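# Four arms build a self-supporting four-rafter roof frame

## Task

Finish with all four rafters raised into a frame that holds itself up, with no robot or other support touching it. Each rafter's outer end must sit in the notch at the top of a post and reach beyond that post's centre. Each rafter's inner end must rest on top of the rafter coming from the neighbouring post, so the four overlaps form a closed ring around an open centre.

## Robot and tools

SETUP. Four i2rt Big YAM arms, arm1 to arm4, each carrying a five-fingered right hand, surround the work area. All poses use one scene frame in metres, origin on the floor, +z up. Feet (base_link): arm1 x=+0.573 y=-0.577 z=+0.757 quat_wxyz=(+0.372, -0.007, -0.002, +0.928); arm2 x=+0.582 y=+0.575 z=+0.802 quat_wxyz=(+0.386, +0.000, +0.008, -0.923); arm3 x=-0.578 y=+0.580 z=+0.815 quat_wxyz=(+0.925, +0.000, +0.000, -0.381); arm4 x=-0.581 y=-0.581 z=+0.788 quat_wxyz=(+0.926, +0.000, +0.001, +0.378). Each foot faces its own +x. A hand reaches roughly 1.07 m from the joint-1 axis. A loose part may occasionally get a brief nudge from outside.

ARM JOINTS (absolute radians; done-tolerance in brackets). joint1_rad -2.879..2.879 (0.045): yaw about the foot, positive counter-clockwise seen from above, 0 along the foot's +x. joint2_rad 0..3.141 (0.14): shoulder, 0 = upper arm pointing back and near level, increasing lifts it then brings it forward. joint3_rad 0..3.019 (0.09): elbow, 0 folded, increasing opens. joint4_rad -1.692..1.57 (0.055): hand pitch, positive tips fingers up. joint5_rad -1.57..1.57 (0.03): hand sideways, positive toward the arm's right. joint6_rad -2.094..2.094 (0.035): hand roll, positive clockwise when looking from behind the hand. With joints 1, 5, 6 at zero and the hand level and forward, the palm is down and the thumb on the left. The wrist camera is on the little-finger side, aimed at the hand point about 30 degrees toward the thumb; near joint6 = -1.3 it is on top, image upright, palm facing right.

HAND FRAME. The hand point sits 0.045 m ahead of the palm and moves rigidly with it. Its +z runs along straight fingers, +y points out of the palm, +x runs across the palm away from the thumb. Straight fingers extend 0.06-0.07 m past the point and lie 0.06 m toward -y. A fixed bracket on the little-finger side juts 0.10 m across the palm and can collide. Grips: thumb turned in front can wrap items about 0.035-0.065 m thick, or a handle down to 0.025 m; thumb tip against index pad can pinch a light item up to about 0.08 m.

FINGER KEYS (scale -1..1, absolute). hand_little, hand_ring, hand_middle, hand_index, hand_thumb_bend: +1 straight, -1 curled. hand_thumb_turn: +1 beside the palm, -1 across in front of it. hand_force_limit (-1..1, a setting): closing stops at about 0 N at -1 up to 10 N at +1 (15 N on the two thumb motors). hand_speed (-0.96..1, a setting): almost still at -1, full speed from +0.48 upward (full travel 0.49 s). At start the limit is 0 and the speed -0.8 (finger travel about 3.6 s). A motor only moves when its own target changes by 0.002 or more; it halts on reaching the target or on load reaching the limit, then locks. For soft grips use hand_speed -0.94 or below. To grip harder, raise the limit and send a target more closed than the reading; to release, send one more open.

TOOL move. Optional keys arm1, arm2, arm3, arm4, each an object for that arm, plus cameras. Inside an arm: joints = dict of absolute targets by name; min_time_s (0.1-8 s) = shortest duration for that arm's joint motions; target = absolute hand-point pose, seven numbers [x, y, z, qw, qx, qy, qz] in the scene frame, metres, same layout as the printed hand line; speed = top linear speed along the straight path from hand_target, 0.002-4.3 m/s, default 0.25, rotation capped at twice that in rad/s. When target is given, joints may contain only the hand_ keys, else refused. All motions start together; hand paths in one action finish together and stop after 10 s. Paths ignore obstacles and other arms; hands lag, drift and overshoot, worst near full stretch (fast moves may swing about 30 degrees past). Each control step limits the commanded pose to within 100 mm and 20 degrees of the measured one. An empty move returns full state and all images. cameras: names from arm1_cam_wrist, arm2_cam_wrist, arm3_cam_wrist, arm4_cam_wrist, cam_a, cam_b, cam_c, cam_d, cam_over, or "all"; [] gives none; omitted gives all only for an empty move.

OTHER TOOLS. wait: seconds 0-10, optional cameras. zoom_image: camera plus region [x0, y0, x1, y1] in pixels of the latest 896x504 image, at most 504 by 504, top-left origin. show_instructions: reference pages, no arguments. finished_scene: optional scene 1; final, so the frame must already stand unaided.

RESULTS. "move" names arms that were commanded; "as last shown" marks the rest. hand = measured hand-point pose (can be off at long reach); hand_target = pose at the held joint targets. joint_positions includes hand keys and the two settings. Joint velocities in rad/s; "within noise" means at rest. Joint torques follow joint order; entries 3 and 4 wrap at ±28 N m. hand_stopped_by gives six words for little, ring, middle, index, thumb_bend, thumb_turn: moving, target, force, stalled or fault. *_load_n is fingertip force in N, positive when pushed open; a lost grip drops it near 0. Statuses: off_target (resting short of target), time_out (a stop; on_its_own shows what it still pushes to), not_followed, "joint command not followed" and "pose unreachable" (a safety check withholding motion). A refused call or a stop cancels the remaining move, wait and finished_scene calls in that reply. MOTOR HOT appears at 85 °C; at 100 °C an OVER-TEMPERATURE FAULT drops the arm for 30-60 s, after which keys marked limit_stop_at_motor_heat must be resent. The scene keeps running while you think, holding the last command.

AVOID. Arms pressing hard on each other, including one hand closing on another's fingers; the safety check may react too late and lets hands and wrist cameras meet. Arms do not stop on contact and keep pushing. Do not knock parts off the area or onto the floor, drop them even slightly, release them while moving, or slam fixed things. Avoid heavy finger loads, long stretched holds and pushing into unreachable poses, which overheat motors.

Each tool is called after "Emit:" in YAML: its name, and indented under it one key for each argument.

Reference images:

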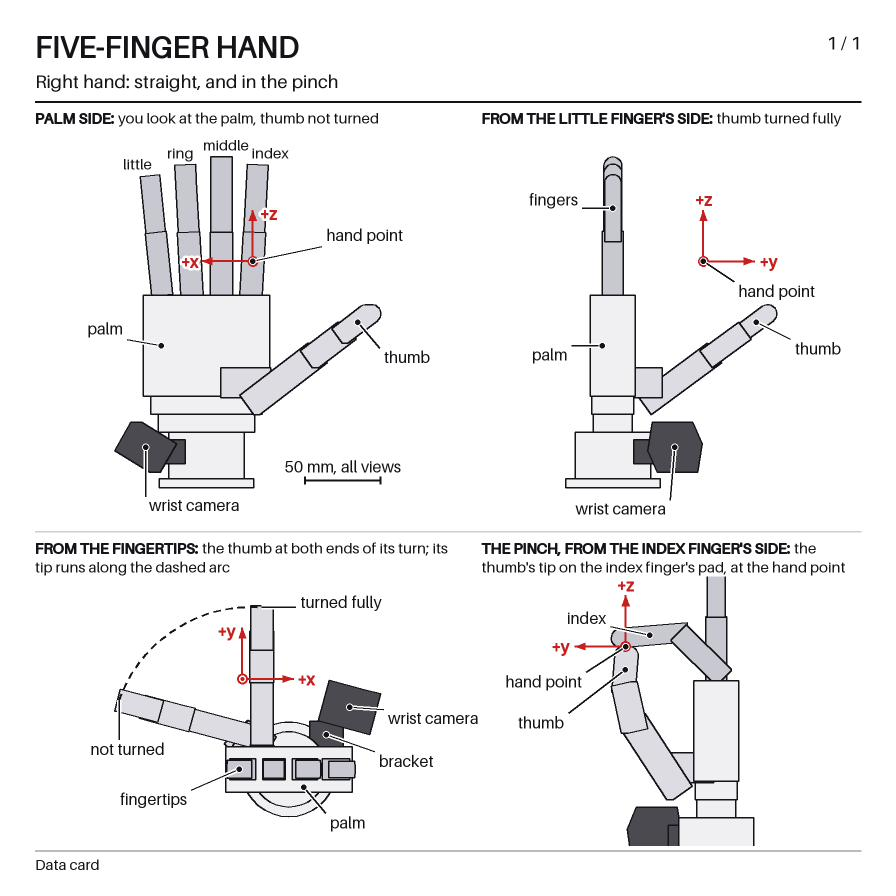

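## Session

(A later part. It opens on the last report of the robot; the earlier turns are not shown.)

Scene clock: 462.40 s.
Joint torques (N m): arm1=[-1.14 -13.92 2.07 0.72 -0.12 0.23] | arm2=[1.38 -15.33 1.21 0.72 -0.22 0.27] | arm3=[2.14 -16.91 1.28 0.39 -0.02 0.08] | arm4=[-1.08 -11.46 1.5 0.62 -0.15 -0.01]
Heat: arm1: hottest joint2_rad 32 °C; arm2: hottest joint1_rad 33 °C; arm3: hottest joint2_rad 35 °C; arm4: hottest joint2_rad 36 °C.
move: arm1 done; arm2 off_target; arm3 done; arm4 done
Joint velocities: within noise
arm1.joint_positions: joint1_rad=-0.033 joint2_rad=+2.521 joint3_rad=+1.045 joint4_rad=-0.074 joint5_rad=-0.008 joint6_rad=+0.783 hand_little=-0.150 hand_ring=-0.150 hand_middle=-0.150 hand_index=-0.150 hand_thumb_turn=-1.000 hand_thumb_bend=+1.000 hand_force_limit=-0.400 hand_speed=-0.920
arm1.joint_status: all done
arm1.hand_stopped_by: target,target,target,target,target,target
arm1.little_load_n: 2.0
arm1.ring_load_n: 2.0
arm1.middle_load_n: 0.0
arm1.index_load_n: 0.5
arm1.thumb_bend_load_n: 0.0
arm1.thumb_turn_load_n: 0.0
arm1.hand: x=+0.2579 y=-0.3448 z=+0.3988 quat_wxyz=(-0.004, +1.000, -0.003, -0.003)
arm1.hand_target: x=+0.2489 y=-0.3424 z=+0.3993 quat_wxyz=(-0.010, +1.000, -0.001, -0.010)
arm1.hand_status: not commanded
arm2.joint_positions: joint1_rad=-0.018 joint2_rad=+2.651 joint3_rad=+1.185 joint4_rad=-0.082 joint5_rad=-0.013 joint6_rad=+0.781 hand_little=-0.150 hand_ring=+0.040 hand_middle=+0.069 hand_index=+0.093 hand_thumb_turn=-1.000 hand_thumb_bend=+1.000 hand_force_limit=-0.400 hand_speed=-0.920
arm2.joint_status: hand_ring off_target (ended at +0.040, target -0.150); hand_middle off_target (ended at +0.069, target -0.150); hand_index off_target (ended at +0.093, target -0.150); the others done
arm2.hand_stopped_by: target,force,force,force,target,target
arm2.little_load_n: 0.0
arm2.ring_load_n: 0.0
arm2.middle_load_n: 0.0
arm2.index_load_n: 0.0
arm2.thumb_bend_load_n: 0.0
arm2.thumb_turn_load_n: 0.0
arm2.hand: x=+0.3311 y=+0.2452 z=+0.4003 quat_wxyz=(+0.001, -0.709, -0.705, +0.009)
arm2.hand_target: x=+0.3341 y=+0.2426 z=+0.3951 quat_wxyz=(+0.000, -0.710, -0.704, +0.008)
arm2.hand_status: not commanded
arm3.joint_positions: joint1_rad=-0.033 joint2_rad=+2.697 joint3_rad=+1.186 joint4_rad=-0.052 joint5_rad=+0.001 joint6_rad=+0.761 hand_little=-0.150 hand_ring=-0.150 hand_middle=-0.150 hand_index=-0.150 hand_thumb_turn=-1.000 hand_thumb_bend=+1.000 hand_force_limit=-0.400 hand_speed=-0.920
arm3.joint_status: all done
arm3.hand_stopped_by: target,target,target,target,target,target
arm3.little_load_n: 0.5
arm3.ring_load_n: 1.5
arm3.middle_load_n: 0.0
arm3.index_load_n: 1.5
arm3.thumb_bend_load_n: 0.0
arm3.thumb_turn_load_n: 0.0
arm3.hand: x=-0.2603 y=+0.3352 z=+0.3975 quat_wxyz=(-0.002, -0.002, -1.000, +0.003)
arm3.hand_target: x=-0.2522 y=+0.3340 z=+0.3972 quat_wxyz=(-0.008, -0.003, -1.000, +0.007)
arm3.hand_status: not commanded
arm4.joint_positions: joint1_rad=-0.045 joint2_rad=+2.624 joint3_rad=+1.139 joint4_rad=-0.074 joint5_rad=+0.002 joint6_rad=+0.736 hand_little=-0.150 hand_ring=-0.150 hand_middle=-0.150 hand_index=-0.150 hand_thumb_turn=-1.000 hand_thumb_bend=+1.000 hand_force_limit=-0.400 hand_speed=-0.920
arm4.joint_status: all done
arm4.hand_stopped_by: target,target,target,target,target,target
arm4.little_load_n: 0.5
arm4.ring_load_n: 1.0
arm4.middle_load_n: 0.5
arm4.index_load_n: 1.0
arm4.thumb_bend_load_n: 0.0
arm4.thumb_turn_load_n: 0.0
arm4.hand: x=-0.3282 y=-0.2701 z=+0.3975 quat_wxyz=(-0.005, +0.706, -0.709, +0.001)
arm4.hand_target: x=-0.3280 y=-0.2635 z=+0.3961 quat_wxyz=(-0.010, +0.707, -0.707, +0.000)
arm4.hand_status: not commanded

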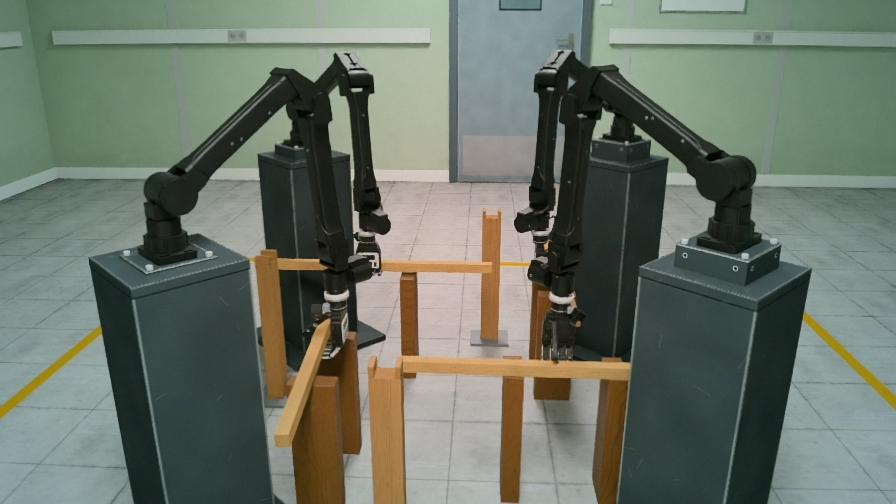

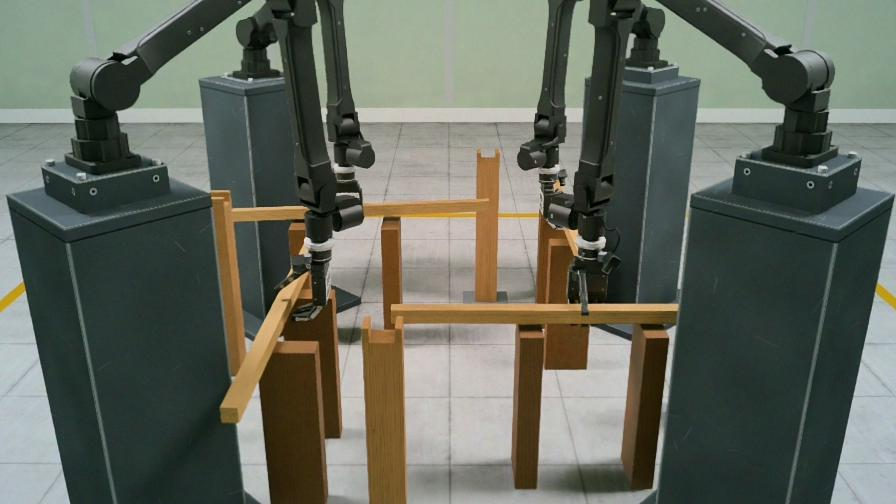

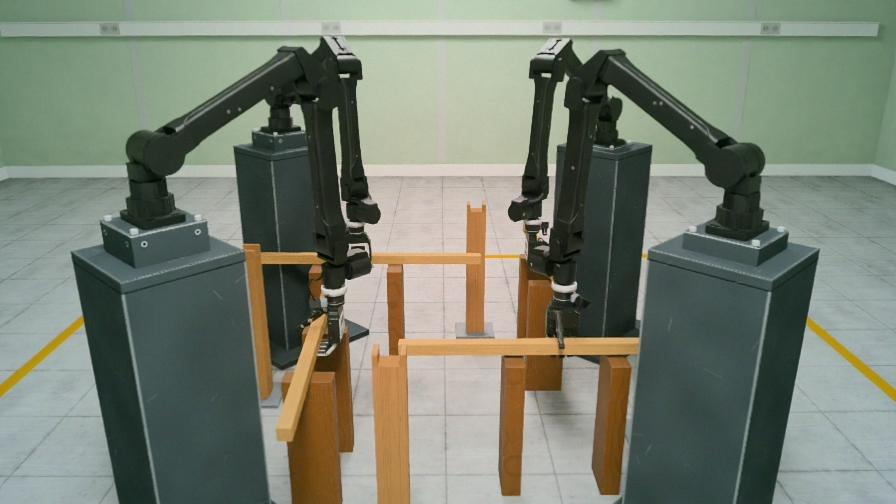

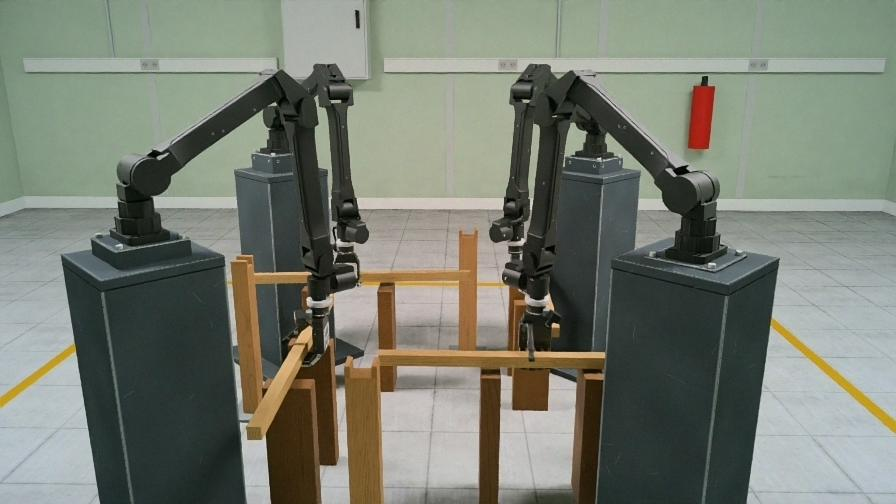

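Emit:
move:
  cameras: ["arm1_cam_wrist","arm2_cam_wrist","arm3_cam_wrist","arm4_cam_wrist","cam_over","cam_a","cam_b"]

Emit:
zoom_image:
  camera: "cam_over"
  region: [500, 80, 620, 310]

Emit:
zoom_image:
  camera: "cam_a"
  region: [490, 270, 640, 420]

Scene clock: 472.53 s.
Joint torques (N m): arm1=[-0.97 -13.57 1.94 0.73 -0.12 0.24] | arm2=[1.38 -15.33 1.22 0.72 -0.22 0.27] | arm3=[1.67 -16.56 1.16 0.44 -0.05 0.1] | arm4=[-0.97 -11.28 1.51 0.55 -0.16 -0.02]
Heat: arm1: hottest joint2_rad 32 °C; arm2: hottest joint1_rad 33 °C; arm3: hottest joint2_rad 35 °C; arm4: hottest joint2_rad 36 °C.
Joint velocities: within noise
arm1.joint_positions: joint1_rad=-0.033 joint2_rad=+2.521 joint3_rad=+1.045 joint4_rad=-0.074 joint5_rad=-0.008 joint6_rad=+0.783 hand_little=-0.150 hand_ring=-0.150 hand_middle=-0.150 hand_index=-0.150 hand_thumb_turn=-1.000 hand_thumb_bend=+1.000 hand_force_limit=-0.400 hand_speed=-0.920
arm1.joint_status: all done
arm1.hand_stopped_by: target,target,target,target,target,target
arm1.little_load_n: 1.5
arm1.ring_load_n: 2.0
arm1.middle_load_n: 0.5
arm1.index_load_n: 0.5
arm1.thumb_bend_load_n: -0.5
arm1.thumb_turn_load_n: 0.0
arm1.hand: x=+0.2579 y=-0.3448 z=+0.3988 quat_wxyz=(-0.004, +1.000, -0.003, -0.003) (m; scene frame)
arm1.hand_target: x=+0.2489 y=-0.3424 z=+0.3993 quat_wxyz=(-0.010, +1.000, -0.001, -0.010) (m; scene frame)
arm1.hand_status: not commanded
arm2.joint_positions: joint1_rad=-0.018 joint2_rad=+2.651 joint3_rad=+1.185 joint4_rad=-0.082 joint5_rad=-0.013 joint6_rad=+0.781 hand_little=-0.150 hand_ring=+0.040 hand_middle=+0.069 hand_index=+0.093 hand_thumb_turn=-1.000 hand_thumb_bend=+1.000 hand_force_limit=-0.400 hand_speed=-0.920
arm2.joint_status: hand_ring off_target (ended at +0.040, target -0.150); hand_middle off_target (ended at +0.069, target -0.150); hand_index off_target (ended at +0.093, target -0.150); the others done
arm2.hand_stopped_by: target,force,force,force,target,target
arm2.little_load_n: 0.0
arm2.ring_load_n: 0.0
arm2.middle_load_n: 0.0
arm2.index_load_n: 0.0
arm2.thumb_bend_load_n: 0.0
arm2.thumb_turn_load_n: 0.0
arm2.hand: x=+0.3311 y=+0.2452 z=+0.4003 quat_wxyz=(+0.001, -0.709, -0.705, +0.009) (m; scene frame)
arm2.hand_target: x=+0.3341 y=+0.2426 z=+0.3951 quat_wxyz=(+0.000, -0.710, -0.704, +0.008) (m; scene frame)
arm2.hand_status: not commanded
arm3.joint_positions: joint1_rad=-0.033 joint2_rad=+2.697 joint3_rad=+1.186 joint4_rad=-0.052 joint5_rad=+0.001 joint6_rad=+0.761 hand_little=-0.150 hand_ring=-0.150 hand_middle=-0.150 hand_index=-0.150 hand_thumb_turn=-1.000 hand_thumb_bend=+1.000 hand_force_limit=-0.400 hand_speed=-0.920
arm3.joint_status: all done
arm3.hand_stopped_by: target,target,target,target,target,target
arm3.little_load_n: 0.5
arm3.ring_load_n: 1.5
arm3.middle_load_n: 0.5
arm3.index_load_n: 1.0
arm3.thumb_bend_load_n: 0.0
arm3.thumb_turn_load_n: -0.5
arm3.hand: x=-0.2603 y=+0.3352 z=+0.3975 quat_wxyz=(-0.002, -0.002, -1.000, +0.003) (m; scene frame)
arm3.hand_target: x=-0.2522 y=+0.3340 z=+0.3972 quat_wxyz=(-0.008, -0.003, -1.000, +0.007) (m; scene frame)
arm3.hand_status: not commanded
arm4.joint_positions: joint1_rad=-0.045 joint2_rad=+2.624 joint3_rad=+1.139 joint4_rad=-0.074 joint5_rad=+0.002 joint6_rad=+0.736 hand_little=-0.150 hand_ring=-0.150 hand_middle=-0.150 hand_index=-0.150 hand_thumb_turn=-1.000 hand_thumb_bend=+1.000 hand_force_limit=-0.400 hand_speed=-0.920
arm4.joint_status: all done
arm4.hand_stopped_by: target,target,target,target,target,target
arm4.little_load_n: 0.5
arm4.ring_load_n: 1.0
arm4.middle_load_n: 0.5
arm4.index_load_n: 1.0
arm4.thumb_bend_load_n: 0.0
arm4.thumb_turn_load_n: 0.0
arm4.hand: x=-0.3282 y=-0.2701 z=+0.3975 quat_wxyz=(-0.005, +0.706, -0.709, +0.001) (m; scene frame)
arm4.hand_target: x=-0.3280 y=-0.2635 z=+0.3961 quat_wxyz=(-0.010, +0.707, -0.707, +0.000) (m; scene frame)
arm4.hand_status: not commanded
pictures: arm1_cam_wrist, arm2_cam_wrist, arm3_cam_wrist, arm4_cam_wrist, cam_a, cam_b, cam_over
camera_calibration:
arm1_cam_wrist: T_world_to_cam=[[0.20273, -0.97889, -0.02612, -0.37587], [-0.8299, -0.18591, 0.52602, -0.06402], [-0.51977, -0.08497, -0.85007, 0.55825]] pos_world=[0.31323, -0.33241, 0.49841]
arm2_cam_wrist: T_world_to_cam=[[0.96996, 0.24106, -0.03269, -0.3622], [0.22828, -0.85554, 0.46469, -0.04405], [0.08405, -0.45819, -0.88487, 0.55092]] pos_world=[0.31508, 0.30205, 0.49612]
arm3_cam_wrist: T_world_to_cam=[[-0.27916, 0.9602, -0.00896, -0.3928], [0.8269, 0.24513, 0.50611, -0.06601], [0.48817, 0.13387, -0.86242, 0.54054]] pos_world=[-0.31895, 0.32099, 0.49606]
arm4_cam_wrist: T_world_to_cam=[[-0.96549, -0.25896, 0.02763, -0.4031], [-0.20708, 0.82772, 0.52153, -0.05549], [-0.15792, 0.49781, -0.85279, 0.53434]] pos_world=[-0.3163, -0.32446, 0.49575]

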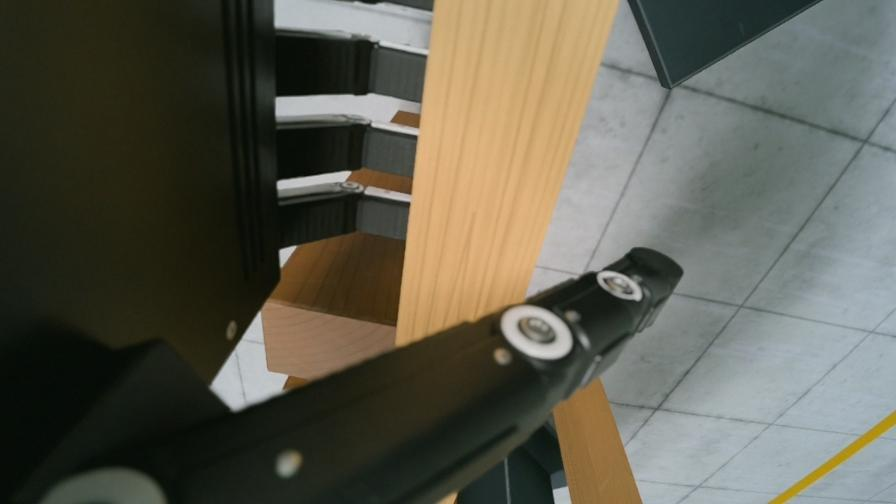

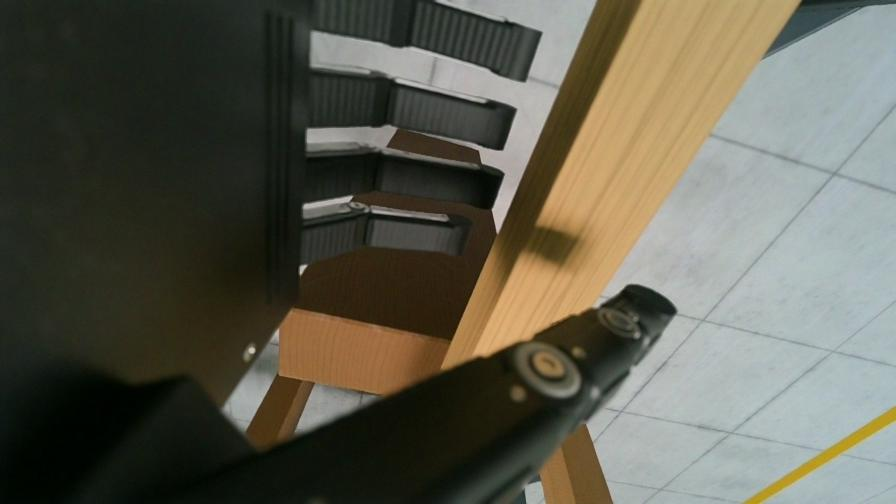

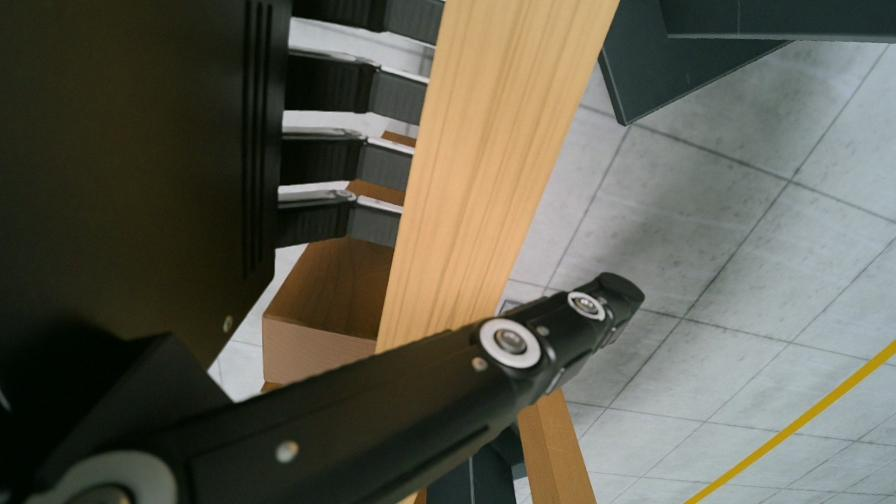

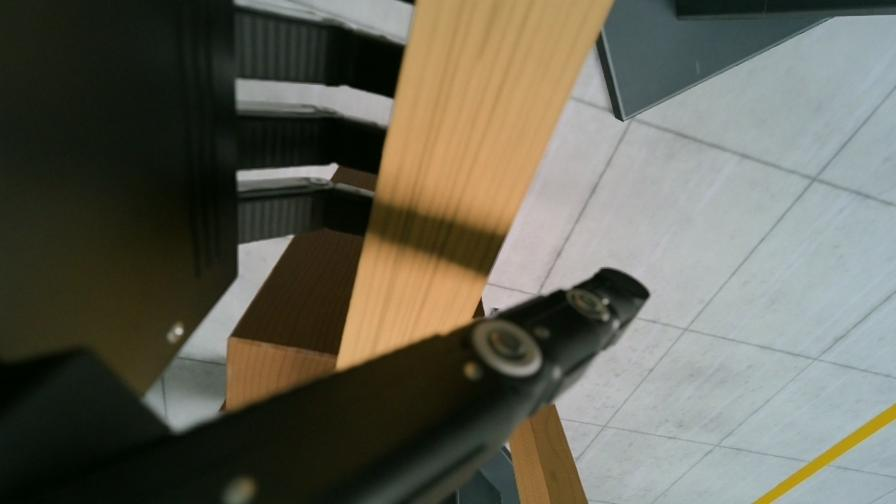

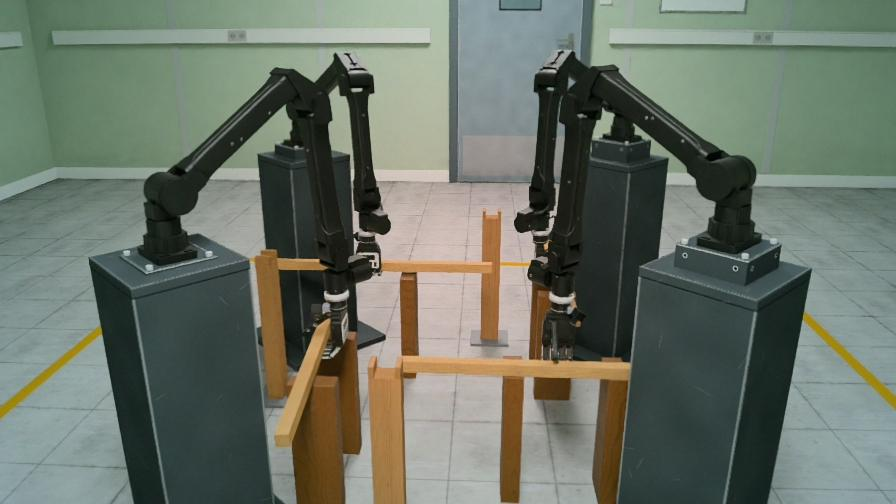

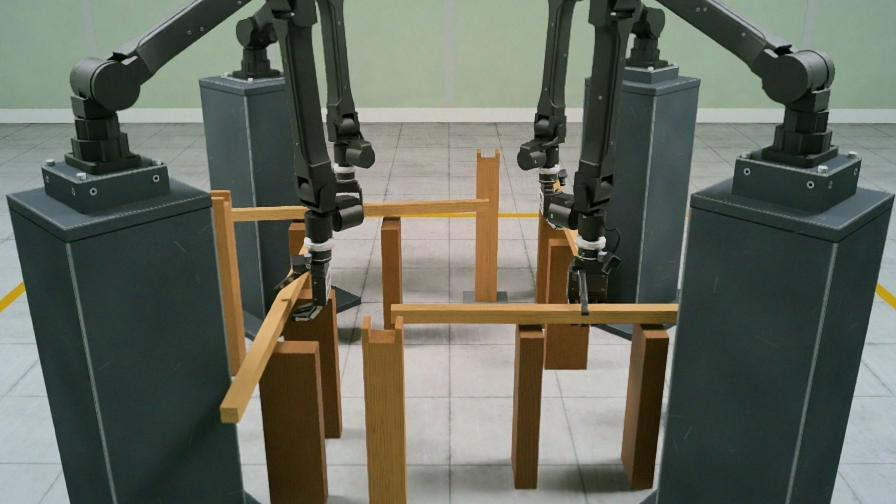

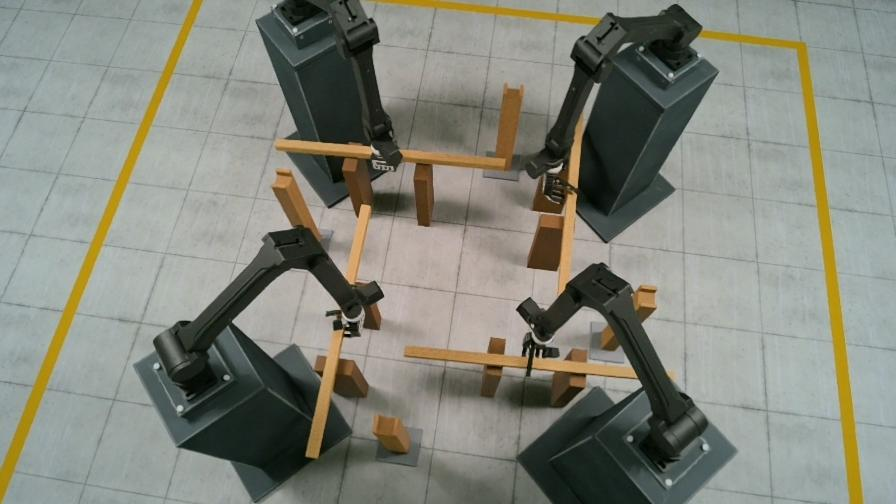

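Scaled by 2.191 from the camera's image (finer frame: 1280x720).

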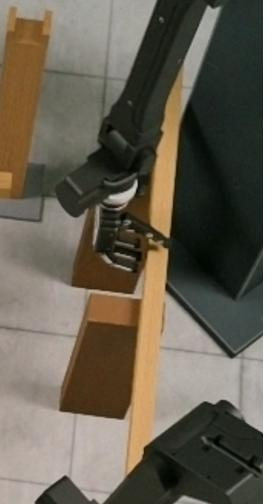

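Scaled by 3.360 from the camera's image (finer frame: 1280x720).

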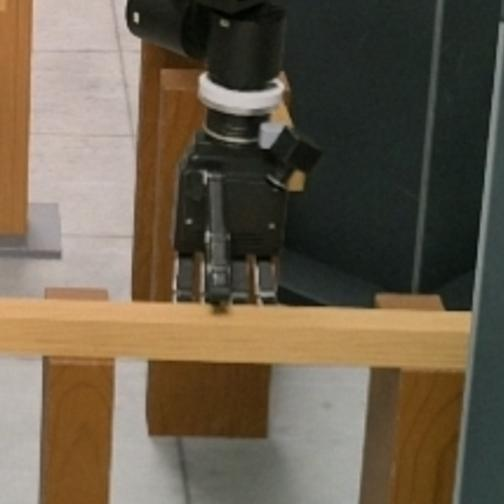

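Emit:
move:
  arm1: {"joints":{"hand_thumb_bend":-0.6,"hand_force_limit":-0.5,"hand_speed":-0.85}}
  arm2: {"joints":{"hand_little":1,"hand_ring":1,"hand_middle":1,"hand_index":1,"hand_speed":-0.7}}
  arm3: {"joints":{"hand_thumb_bend":-0.6,"hand_force_limit":-0.5,"hand_speed":-0.85}}
  arm4: {"joints":{"hand_thumb_bend":-0.6,"hand_force_limit":-0.5,"hand_speed":-0.85}}

Emit:
move:
  arm2: {"target":[0.379,0.2425,0.388,0,0.710,0.704,-0.008],"speed":0.1}
  cameras: ["all"]

Scene clock: 534.50 s.
Joint torques (N m): arm1=[-1.2 -14.1 2.06 0.85 -0.11 0.19] | arm2=[1.32 -15.33 1.22 0.72 -0.21 0.26] | arm3=[0.85 -16.79 1.21 0.42 -0.03 0.13] | arm4=[-0.97 -11.28 1.52 0.58 -0.16 -0.02]
Heat: arm1: hottest joint1_rad 31 °C; arm2: hottest joint1_rad 33 °C; arm3: hottest joint2_rad 35 °C; arm4: hottest joint2_rad 36 °C.
move: arm1 off_target; arm2 done; arm3 off_target; arm4 off_target
Joint velocities: within noise
arm1.joint_positions: joint1_rad=-0.033 joint2_rad=+2.521 joint3_rad=+1.045 joint4_rad=-0.074 joint5_rad=-0.008 joint6_rad=+0.783 hand_little=-0.150 hand_ring=-0.150 hand_middle=-0.150 hand_index=-0.150 hand_thumb_turn=-1.000 hand_thumb_bend=+0.538 hand_force_limit=-0.500 hand_speed=-0.850
arm1.joint_status: hand_thumb_bend off_target (ended at +0.538, target -0.600); the others done
arm1.hand_stopped_by: target,target,target,target,force,target
arm1.little_load_n: 1.0
arm1.ring_load_n: 3.0
arm1.middle_load_n: 1.0
arm1.index_load_n: 3.0
arm1.thumb_bend_load_n: 4.0
arm1.thumb_turn_load_n: 0.0
arm1.hand: x=+0.2579 y=-0.3448 z=+0.3988 quat_wxyz=(-0.004, +1.000, -0.003, -0.003)
arm1.hand_target: x=+0.2489 y=-0.3424 z=+0.3993 quat_wxyz=(-0.010, +1.000, -0.001, -0.010)
arm1.hand_status: not commanded
arm2.joint_positions: joint1_rad=-0.018 joint2_rad=+2.651 joint3_rad=+1.185 joint4_rad=-0.082 joint5_rad=-0.013 joint6_rad=+0.781 hand_little=+1.000 hand_ring=+1.000 hand_middle=+1.000 hand_index=+1.000 hand_thumb_turn=-1.000 hand_thumb_bend=+1.000 hand_force_limit=-0.400 hand_speed=-0.700
arm2.joint_status: all done
arm2.hand_stopped_by: target,target,target,target,target,target
arm2.little_load_n: 0.0
arm2.ring_load_n: 0.0
arm2.middle_load_n: 0.0
arm2.index_load_n: 0.0
arm2.thumb_bend_load_n: 0.0
arm2.thumb_turn_load_n: 0.0
arm2.hand: x=+0.3311 y=+0.2452 z=+0.4003 quat_wxyz=(+0.001, -0.709, -0.705, +0.009)
arm2.hand_target: x=+0.3341 y=+0.2426 z=+0.3951 quat_wxyz=(+0.000, -0.710, -0.704, +0.008)
arm2.hand_status: not commanded
arm3.joint_positions: joint1_rad=-0.033 joint2_rad=+2.697 joint3_rad=+1.186 joint4_rad=-0.052 joint5_rad=+0.001 joint6_rad=+0.761 hand_little=-0.150 hand_ring=-0.150 hand_middle=-0.150 hand_index=-0.149 hand_thumb_turn=-1.000 hand_thumb_bend=+0.545 hand_force_limit=-0.500 hand_speed=-0.850
arm3.joint_status: hand_thumb_bend off_target (ended at +0.545, target -0.600); the others done
arm3.hand_stopped_by: target,target,target,target,force,target
arm3.little_load_n: 0.5
arm3.ring_load_n: 2.0
arm3.middle_load_n: 1.0
arm3.index_load_n: 3.5
arm3.thumb_bend_load_n: 4.5
arm3.thumb_turn_load_n: 0.0
arm3.hand: x=-0.2603 y=+0.3352 z=+0.3975 quat_wxyz=(-0.002, -0.002, -1.000, +0.003)
arm3.hand_target: x=-0.2522 y=+0.3340 z=+0.3972 quat_wxyz=(-0.008, -0.003, -1.000, +0.007)
arm3.hand_status: not commanded
arm4.joint_positions: joint1_rad=-0.045 joint2_rad=+2.624 joint3_rad=+1.139 joint4_rad=-0.074 joint5_rad=+0.002 joint6_rad=+0.736 hand_little=-0.150 hand_ring=-0.150 hand_middle=-0.150 hand_index=-0.150 hand_thumb_turn=-1.000 hand_thumb_bend=+0.466 hand_force_limit=-0.500 hand_speed=-0.850
arm4.joint_status: hand_thumb_bend off_target (ended at +0.466, target -0.600); the others done
arm4.hand_stopped_by: target,target,target,target,force,target
arm4.little_load_n: 0.5
arm4.ring_load_n: 1.0
arm4.middle_load_n: 1.0
arm4.index_load_n: 2.0
arm4.thumb_bend_load_n: 3.5
arm4.thumb_turn_load_n: 0.5
arm4.hand: x=-0.3282 y=-0.2701 z=+0.3975 quat_wxyz=(-0.005, +0.706, -0.709, +0.001)
arm4.hand_target: x=-0.3280 y=-0.2635 z=+0.3961 quat_wxyz=(-0.010, +0.707, -0.707, +0.000)
arm4.hand_status: not commanded
pictures: none

Scene clock: 535.67 s.
Joint torques (N m): arm1=[-1.03 -13.68 1.96 0.65 -0.12 0.22] | arm2=[0.91 -14.27 -0.29 0.96 -0.12 0.28] | arm3=[0.97 -16.03 1.52 0.44 0 0.12] | arm4=[-1.03 -11.28 1.5 0.58 -0.15 0]
Heat: arm1: hottest joint1_rad 31 °C; arm2: hottest joint1_rad 33 °C; arm3: hottest joint2_rad 35 °C; arm4: hottest joint2_rad 36 °C.
move: arm2 off_target
Joint velocities: within noise
arm1, arm3, arm4: as last shown
arm1.little_load_n: 1.5
arm1.ring_load_n: 2.5
arm2.joint_positions: joint1_rad=+0.069 joint2_rad=+2.657 joint3_rad=+1.128 joint4_rad=-0.002 joint5_rad=-0.013 joint6_rad=+0.857 hand_little=+1.000 hand_ring=+1.000 hand_middle=+1.000 hand_index=+1.000 hand_thumb_turn=-1.000 hand_thumb_bend=+1.000 hand_force_limit=-0.400 hand_speed=-0.700
arm2.joint_status: not commanded
arm2.hand_stopped_by: target,target,target,target,target,target
arm2.little_load_n: 0.0
arm2.ring_load_n: 0.0
arm2.middle_load_n: 0.0
arm2.index_load_n: 0.0
arm2.thumb_bend_load_n: 0.0
arm2.thumb_turn_load_n: 0.0
arm2.hand: x=+0.3715 y=+0.2349 z=+0.3958 quat_wxyz=(-0.001, -0.706, -0.708, +0.016)
arm2.hand_target: x=+0.3790 y=+0.2426 z=+0.3883 quat_wxyz=(+0.000, -0.710, -0.704, +0.008)
arm2.hand_status: off_target (0.013 m and 1.2 deg from the pose sent, 0.050 m and 0.2 deg at the start)
arm3.little_load_n: 1.0
arm3.thumb_bend_load_n: 4.0
arm4.little_load_n: 1.0
arm4.ring_load_n: 1.5
pictures: arm1_cam_wrist, arm2_cam_wrist, arm3_cam_wrist, arm4_cam_wrist, cam_a, cam_b, cam_c, cam_d, cam_over
arm1_cam_wrist: T_world_to_cam=[[0.20273, -0.97889, -0.02612, -0.37587], [-0.8299, -0.18591, 0.52602, -0.06402], [-0.51977, -0.08497, -0.85007, 0.55825]] pos_world=[0.31323, -0.33241, 0.49841]
arm2_cam_wrist: T_world_to_cam=[[0.96715, 0.25039, -0.04388, -0.39566], [0.24083, -0.84728, 0.4734, -0.07002], [0.08136, -0.46842, -0.87975, 0.5401]] pos_world=[0.35559, 0.29273, 0.49094]
arm3_cam_wrist: T_world_to_cam=[[-0.27916, 0.9602, -0.00896, -0.3928], [0.8269, 0.24513, 0.50611, -0.06601], [0.48817, 0.13387, -0.86242, 0.54054]] pos_world=[-0.31895, 0.32099, 0.49606]
arm4_cam_wrist: T_world_to_cam=[[-0.96549, -0.25896, 0.02763, -0.4031], [-0.20708, 0.82772, 0.52153, -0.05549], [-0.15792, 0.49781, -0.85279, 0.53434]] pos_world=[-0.3163, -0.32446, 0.49575]

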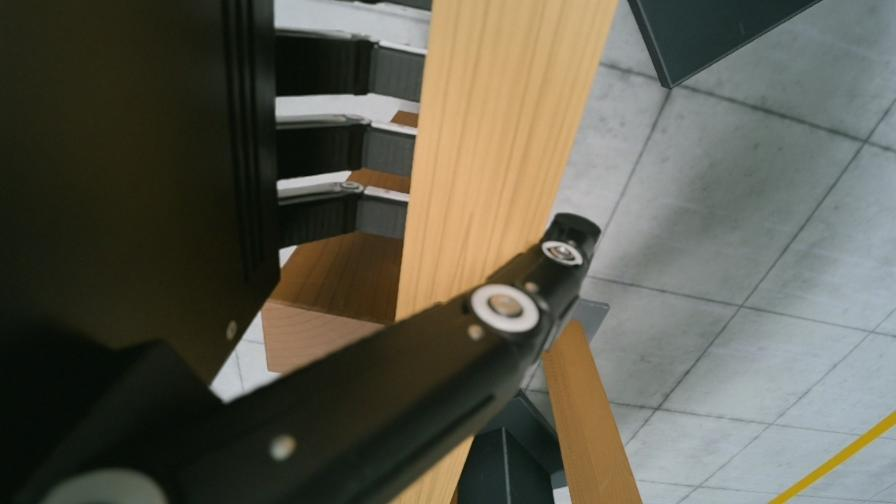

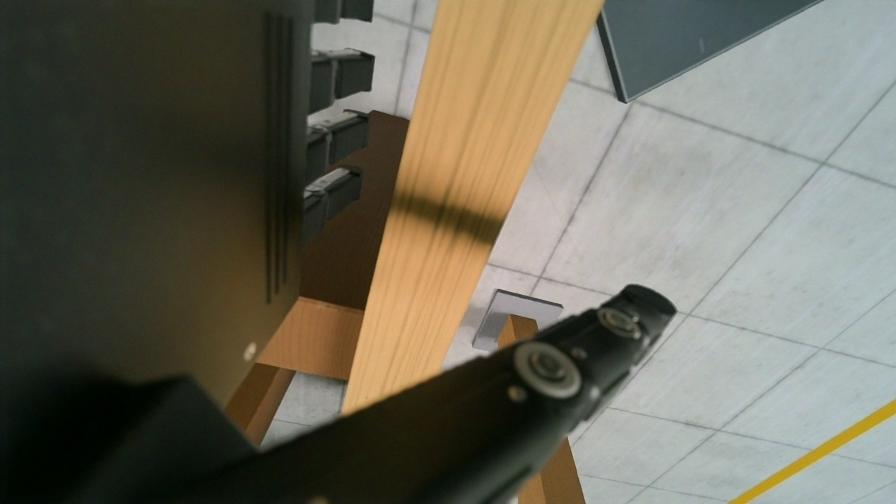

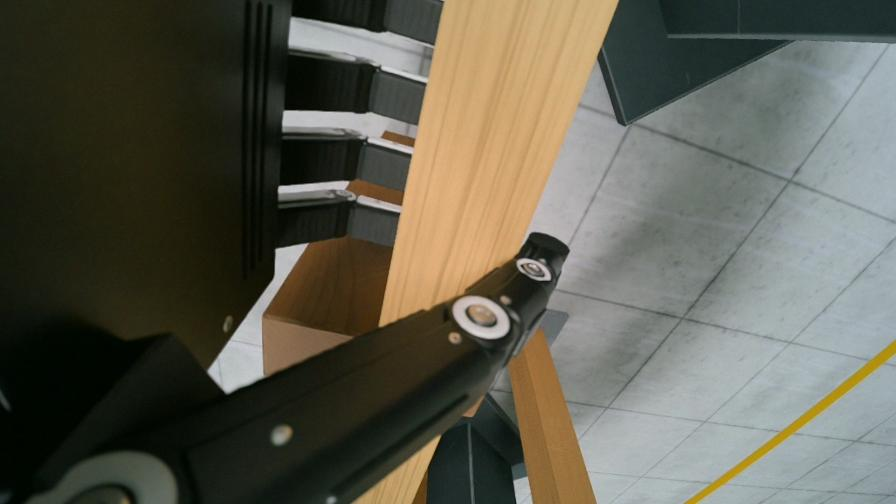

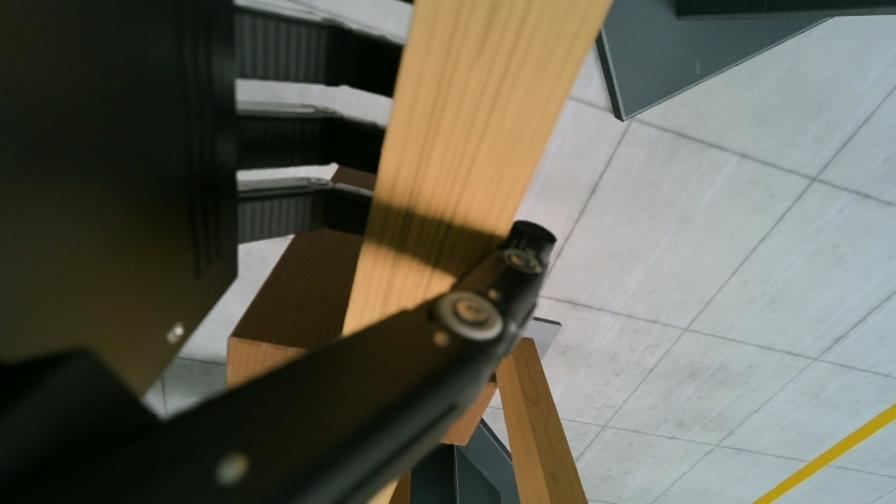

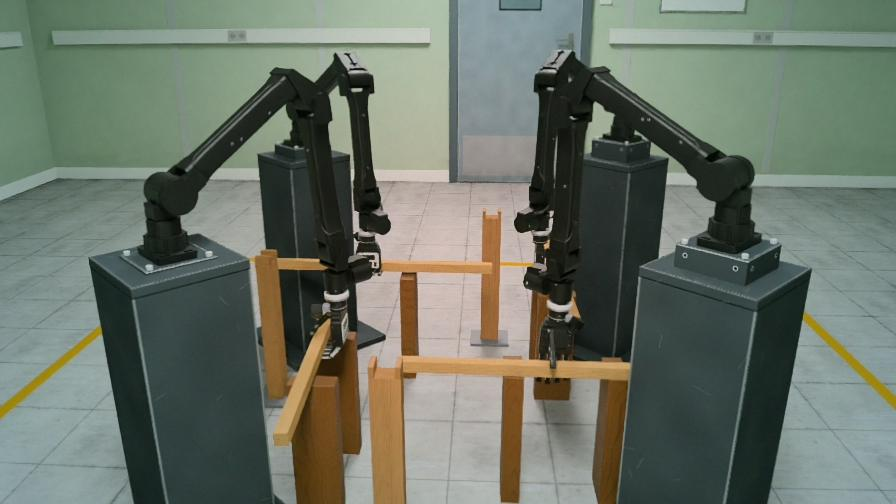

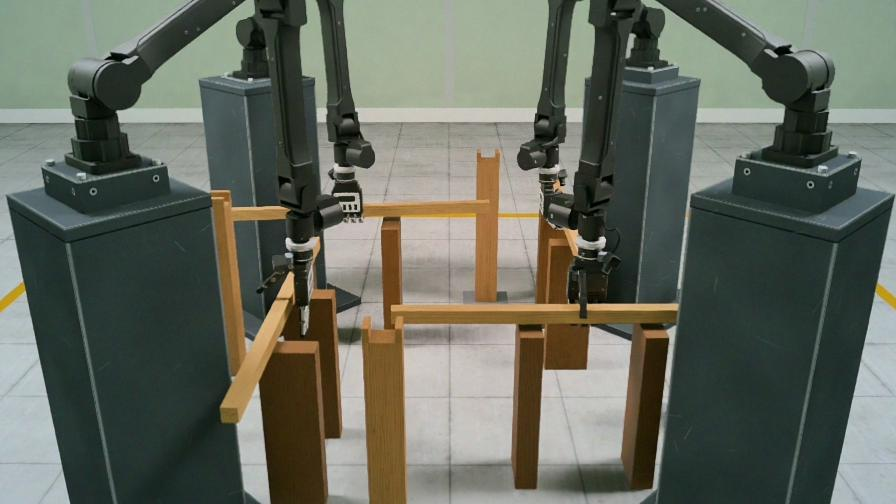

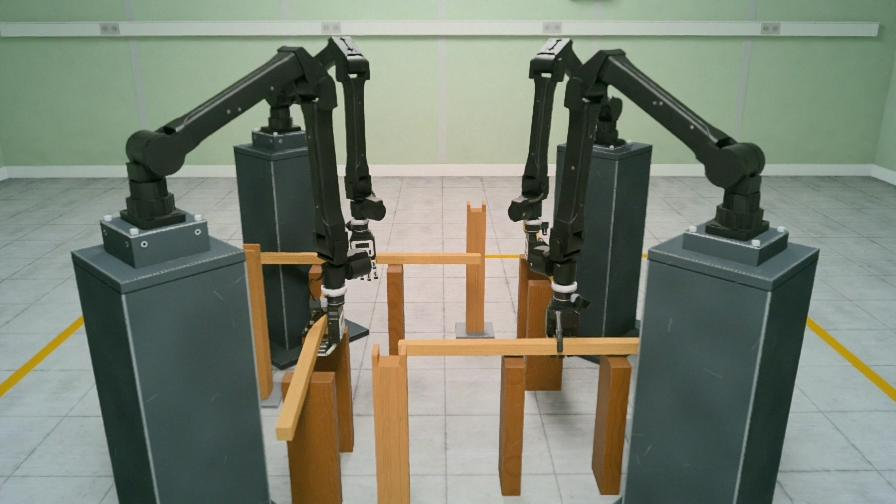

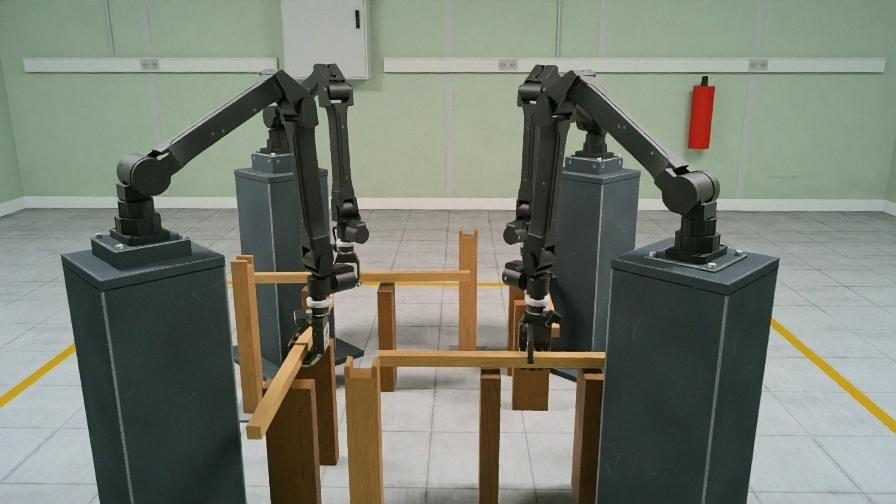

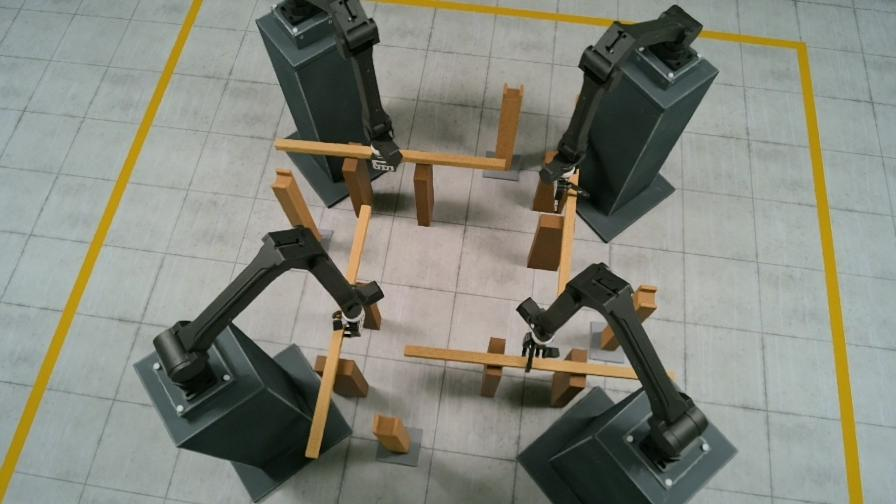

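Emit:
move:
  arm2: {"target":[0.3805,0.2547,0.3835,0,0.711,0.703,-0.016],"speed":0.1}

Emit:
move:
  arm2: {"joints":{"hand_little":-0.15,"hand_ring":-0.15,"hand_middle":-0.15,"hand_index":-0.15,"hand_force_limit":-0.2,"hand_speed":-0.9}}
  cameras: ["arm2_cam_wrist","cam_a","cam_b"]

Emit:
zoom_image:
  camera: "cam_b"
  region: [230, 220, 370, 360]

Scene clock: 547.33 s.
Joint torques (N m): arm1=[-0.62 -14.1 2.02 0.84 -0.08 0.2] | arm2=[0.21 -13.92 -0.65 0.98 -0.11 0.15] | arm3=[0.97 -16.73 1.31 0.38 -0.09 0.08] | arm4=[-1.03 -11.34 1.48 0.57 -0.16 -0.02]
Heat: arm1: hottest joint1_rad 31 °C; arm2: hottest joint1_rad 33 °C; arm3: hottest joint2_rad 35 °C; arm4: hottest joint2_rad 36 °C.
move: arm2 off_target
Joint velocities: within noise
arm1, arm3, arm4: as last shown
arm2.joint_positions: joint1_rad=+0.062 joint2_rad=+2.669 joint3_rad=+1.099 joint4_rad=+0.055 joint5_rad=-0.013 joint6_rad=+0.858 hand_little=+1.000 hand_ring=+1.000 hand_middle=+1.000 hand_index=+1.000 hand_thumb_turn=-1.000 hand_thumb_bend=+1.000 hand_force_limit=-0.400 hand_speed=-0.700
arm2.joint_status: not commanded
arm2.hand_stopped_by: target,target,target,target,target,target
arm2.little_load_n: 0.0
arm2.ring_load_n: 0.0
arm2.middle_load_n: 0.0
arm2.index_load_n: 0.0
arm2.thumb_bend_load_n: -0.5
arm2.thumb_turn_load_n: 0.0
arm2.hand: x=+0.3754 y=+0.2438 z=+0.3910 quat_wxyz=(-0.001, -0.708, -0.706, +0.024)
arm2.hand_target: x=+0.3806 y=+0.2546 z=+0.3839 quat_wxyz=(+0.000, -0.711, -0.703, +0.016)
arm2.hand_status: off_target (0.014 m and 1.1 deg from the pose sent, 0.025 m and 0.9 deg at the start)
arm3.little_load_n: 0.5
arm3.thumb_bend_load_n: 4.5
arm4.little_load_n: 0.5
pictures: none

Scene clock: 551.93 s.
Joint torques (N m): arm1=[-1.14 -13.45 2.04 0.77 -0.1 0.22] | arm2=[0.32 -14.56 -0.7 0.87 -0.21 0.15] | arm3=[1.08 -16.09 1.54 0.43 -0.1 0.08] | arm4=[-1.14 -11.34 1.48 0.59 -0.16 -0.01]
Heat: arm1: hottest joint1_rad 31 °C; arm2: hottest joint1_rad 33 °C; arm3: hottest joint2_rad 35 °C; arm4: hottest joint2_rad 36 °C.
move: arm2 done
Joint velocities: within noise
arm1, arm3, arm4: as last shown
arm1.ring_load_n: 2.0
arm1.thumb_turn_load_n: -0.5
arm2.joint_positions: joint1_rad=+0.061 joint2_rad=+2.678 joint3_rad=+1.099 joint4_rad=+0.058 joint5_rad=-0.010 joint6_rad=+0.858 hand_little=-0.150 hand_ring=-0.150 hand_middle=-0.150 hand_index=-0.150 hand_thumb_turn=-1.000 hand_thumb_bend=+1.000 hand_force_limit=-0.200 hand_speed=-0.900
arm2.joint_status: all done
arm2.hand_stopped_by: target,target,target,target,target,target
arm2.little_load_n: 0.0
arm2.ring_load_n: 0.0
arm2.middle_load_n: 0.0
arm2.index_load_n: 3.0
arm2.thumb_bend_load_n: 0.0
arm2.thumb_turn_load_n: 0.0
arm2.hand: x=+0.3770 y=+0.2472 z=+0.3878 quat_wxyz=(+0.000, -0.709, -0.705, +0.022)
arm2.hand_target: x=+0.3806 y=+0.2546 z=+0.3839 quat_wxyz=(+0.000, -0.711, -0.703, +0.016)
arm2.hand_status: not commanded
arm3.thumb_bend_load_n: 4.0
arm2_cam_wrist: T_world_to_cam=[[0.96882, 0.24164, -0.05468, -0.39877], [0.23796, -0.84618, 0.47682, -0.05768], [0.06896, -0.47497, -0.8773, 0.54378]] pos_world=[0.36256, 0.30583, 0.48276]

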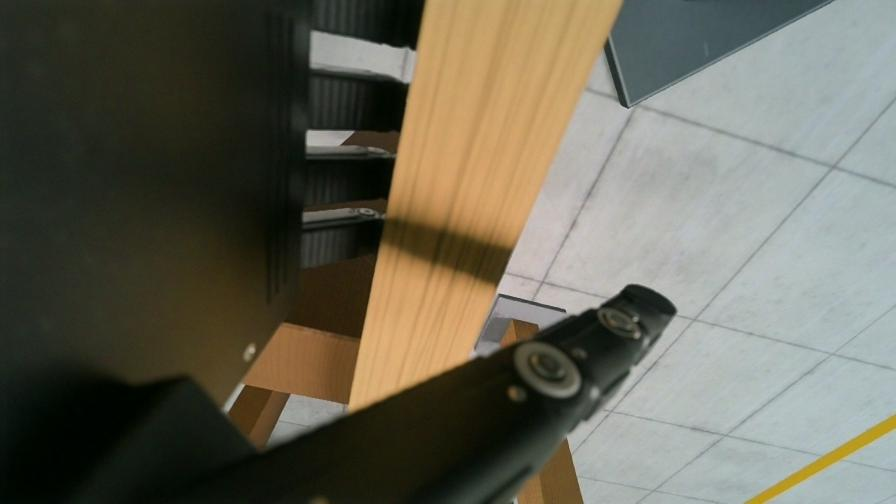

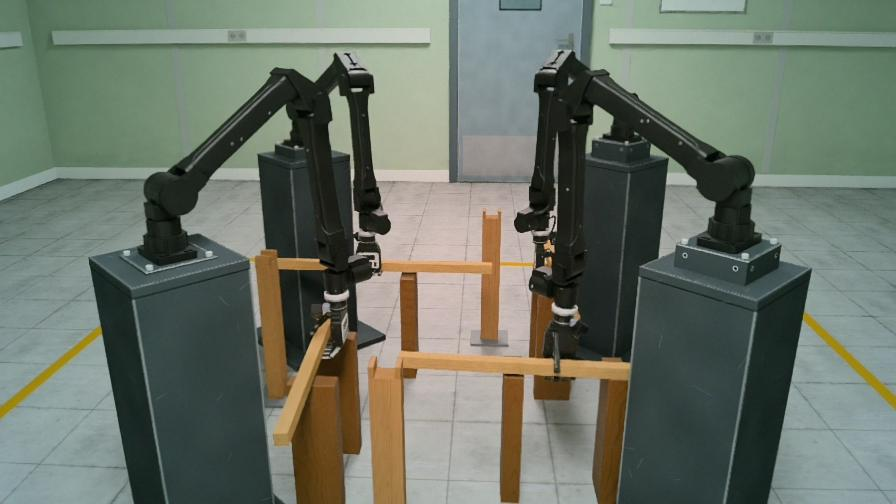

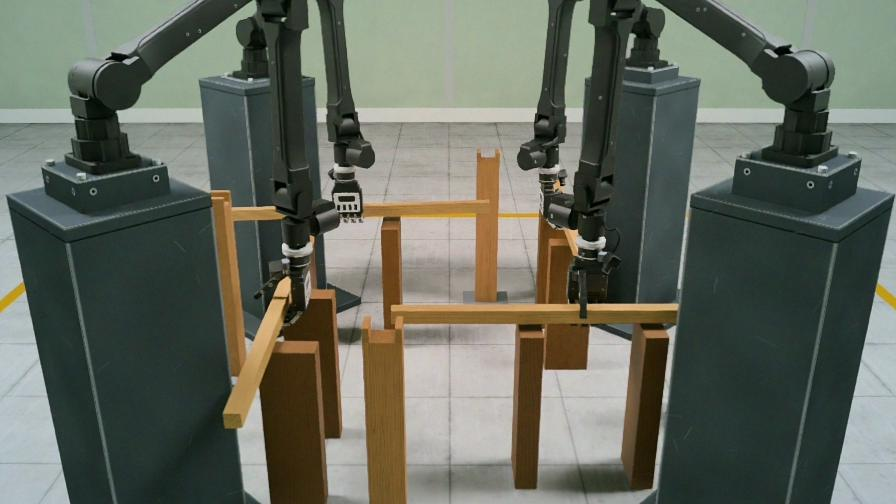

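Scaled by 3.600 from the camera's image (finer frame: 1280x720).

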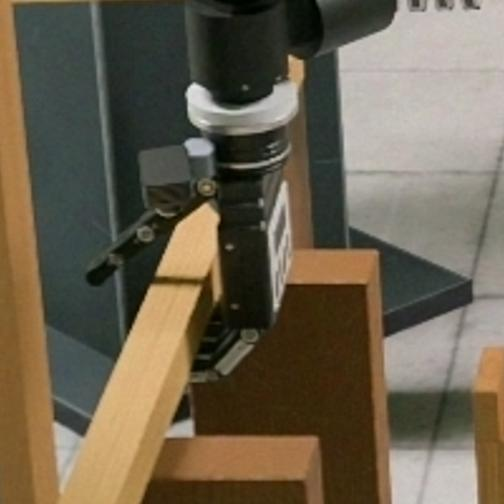

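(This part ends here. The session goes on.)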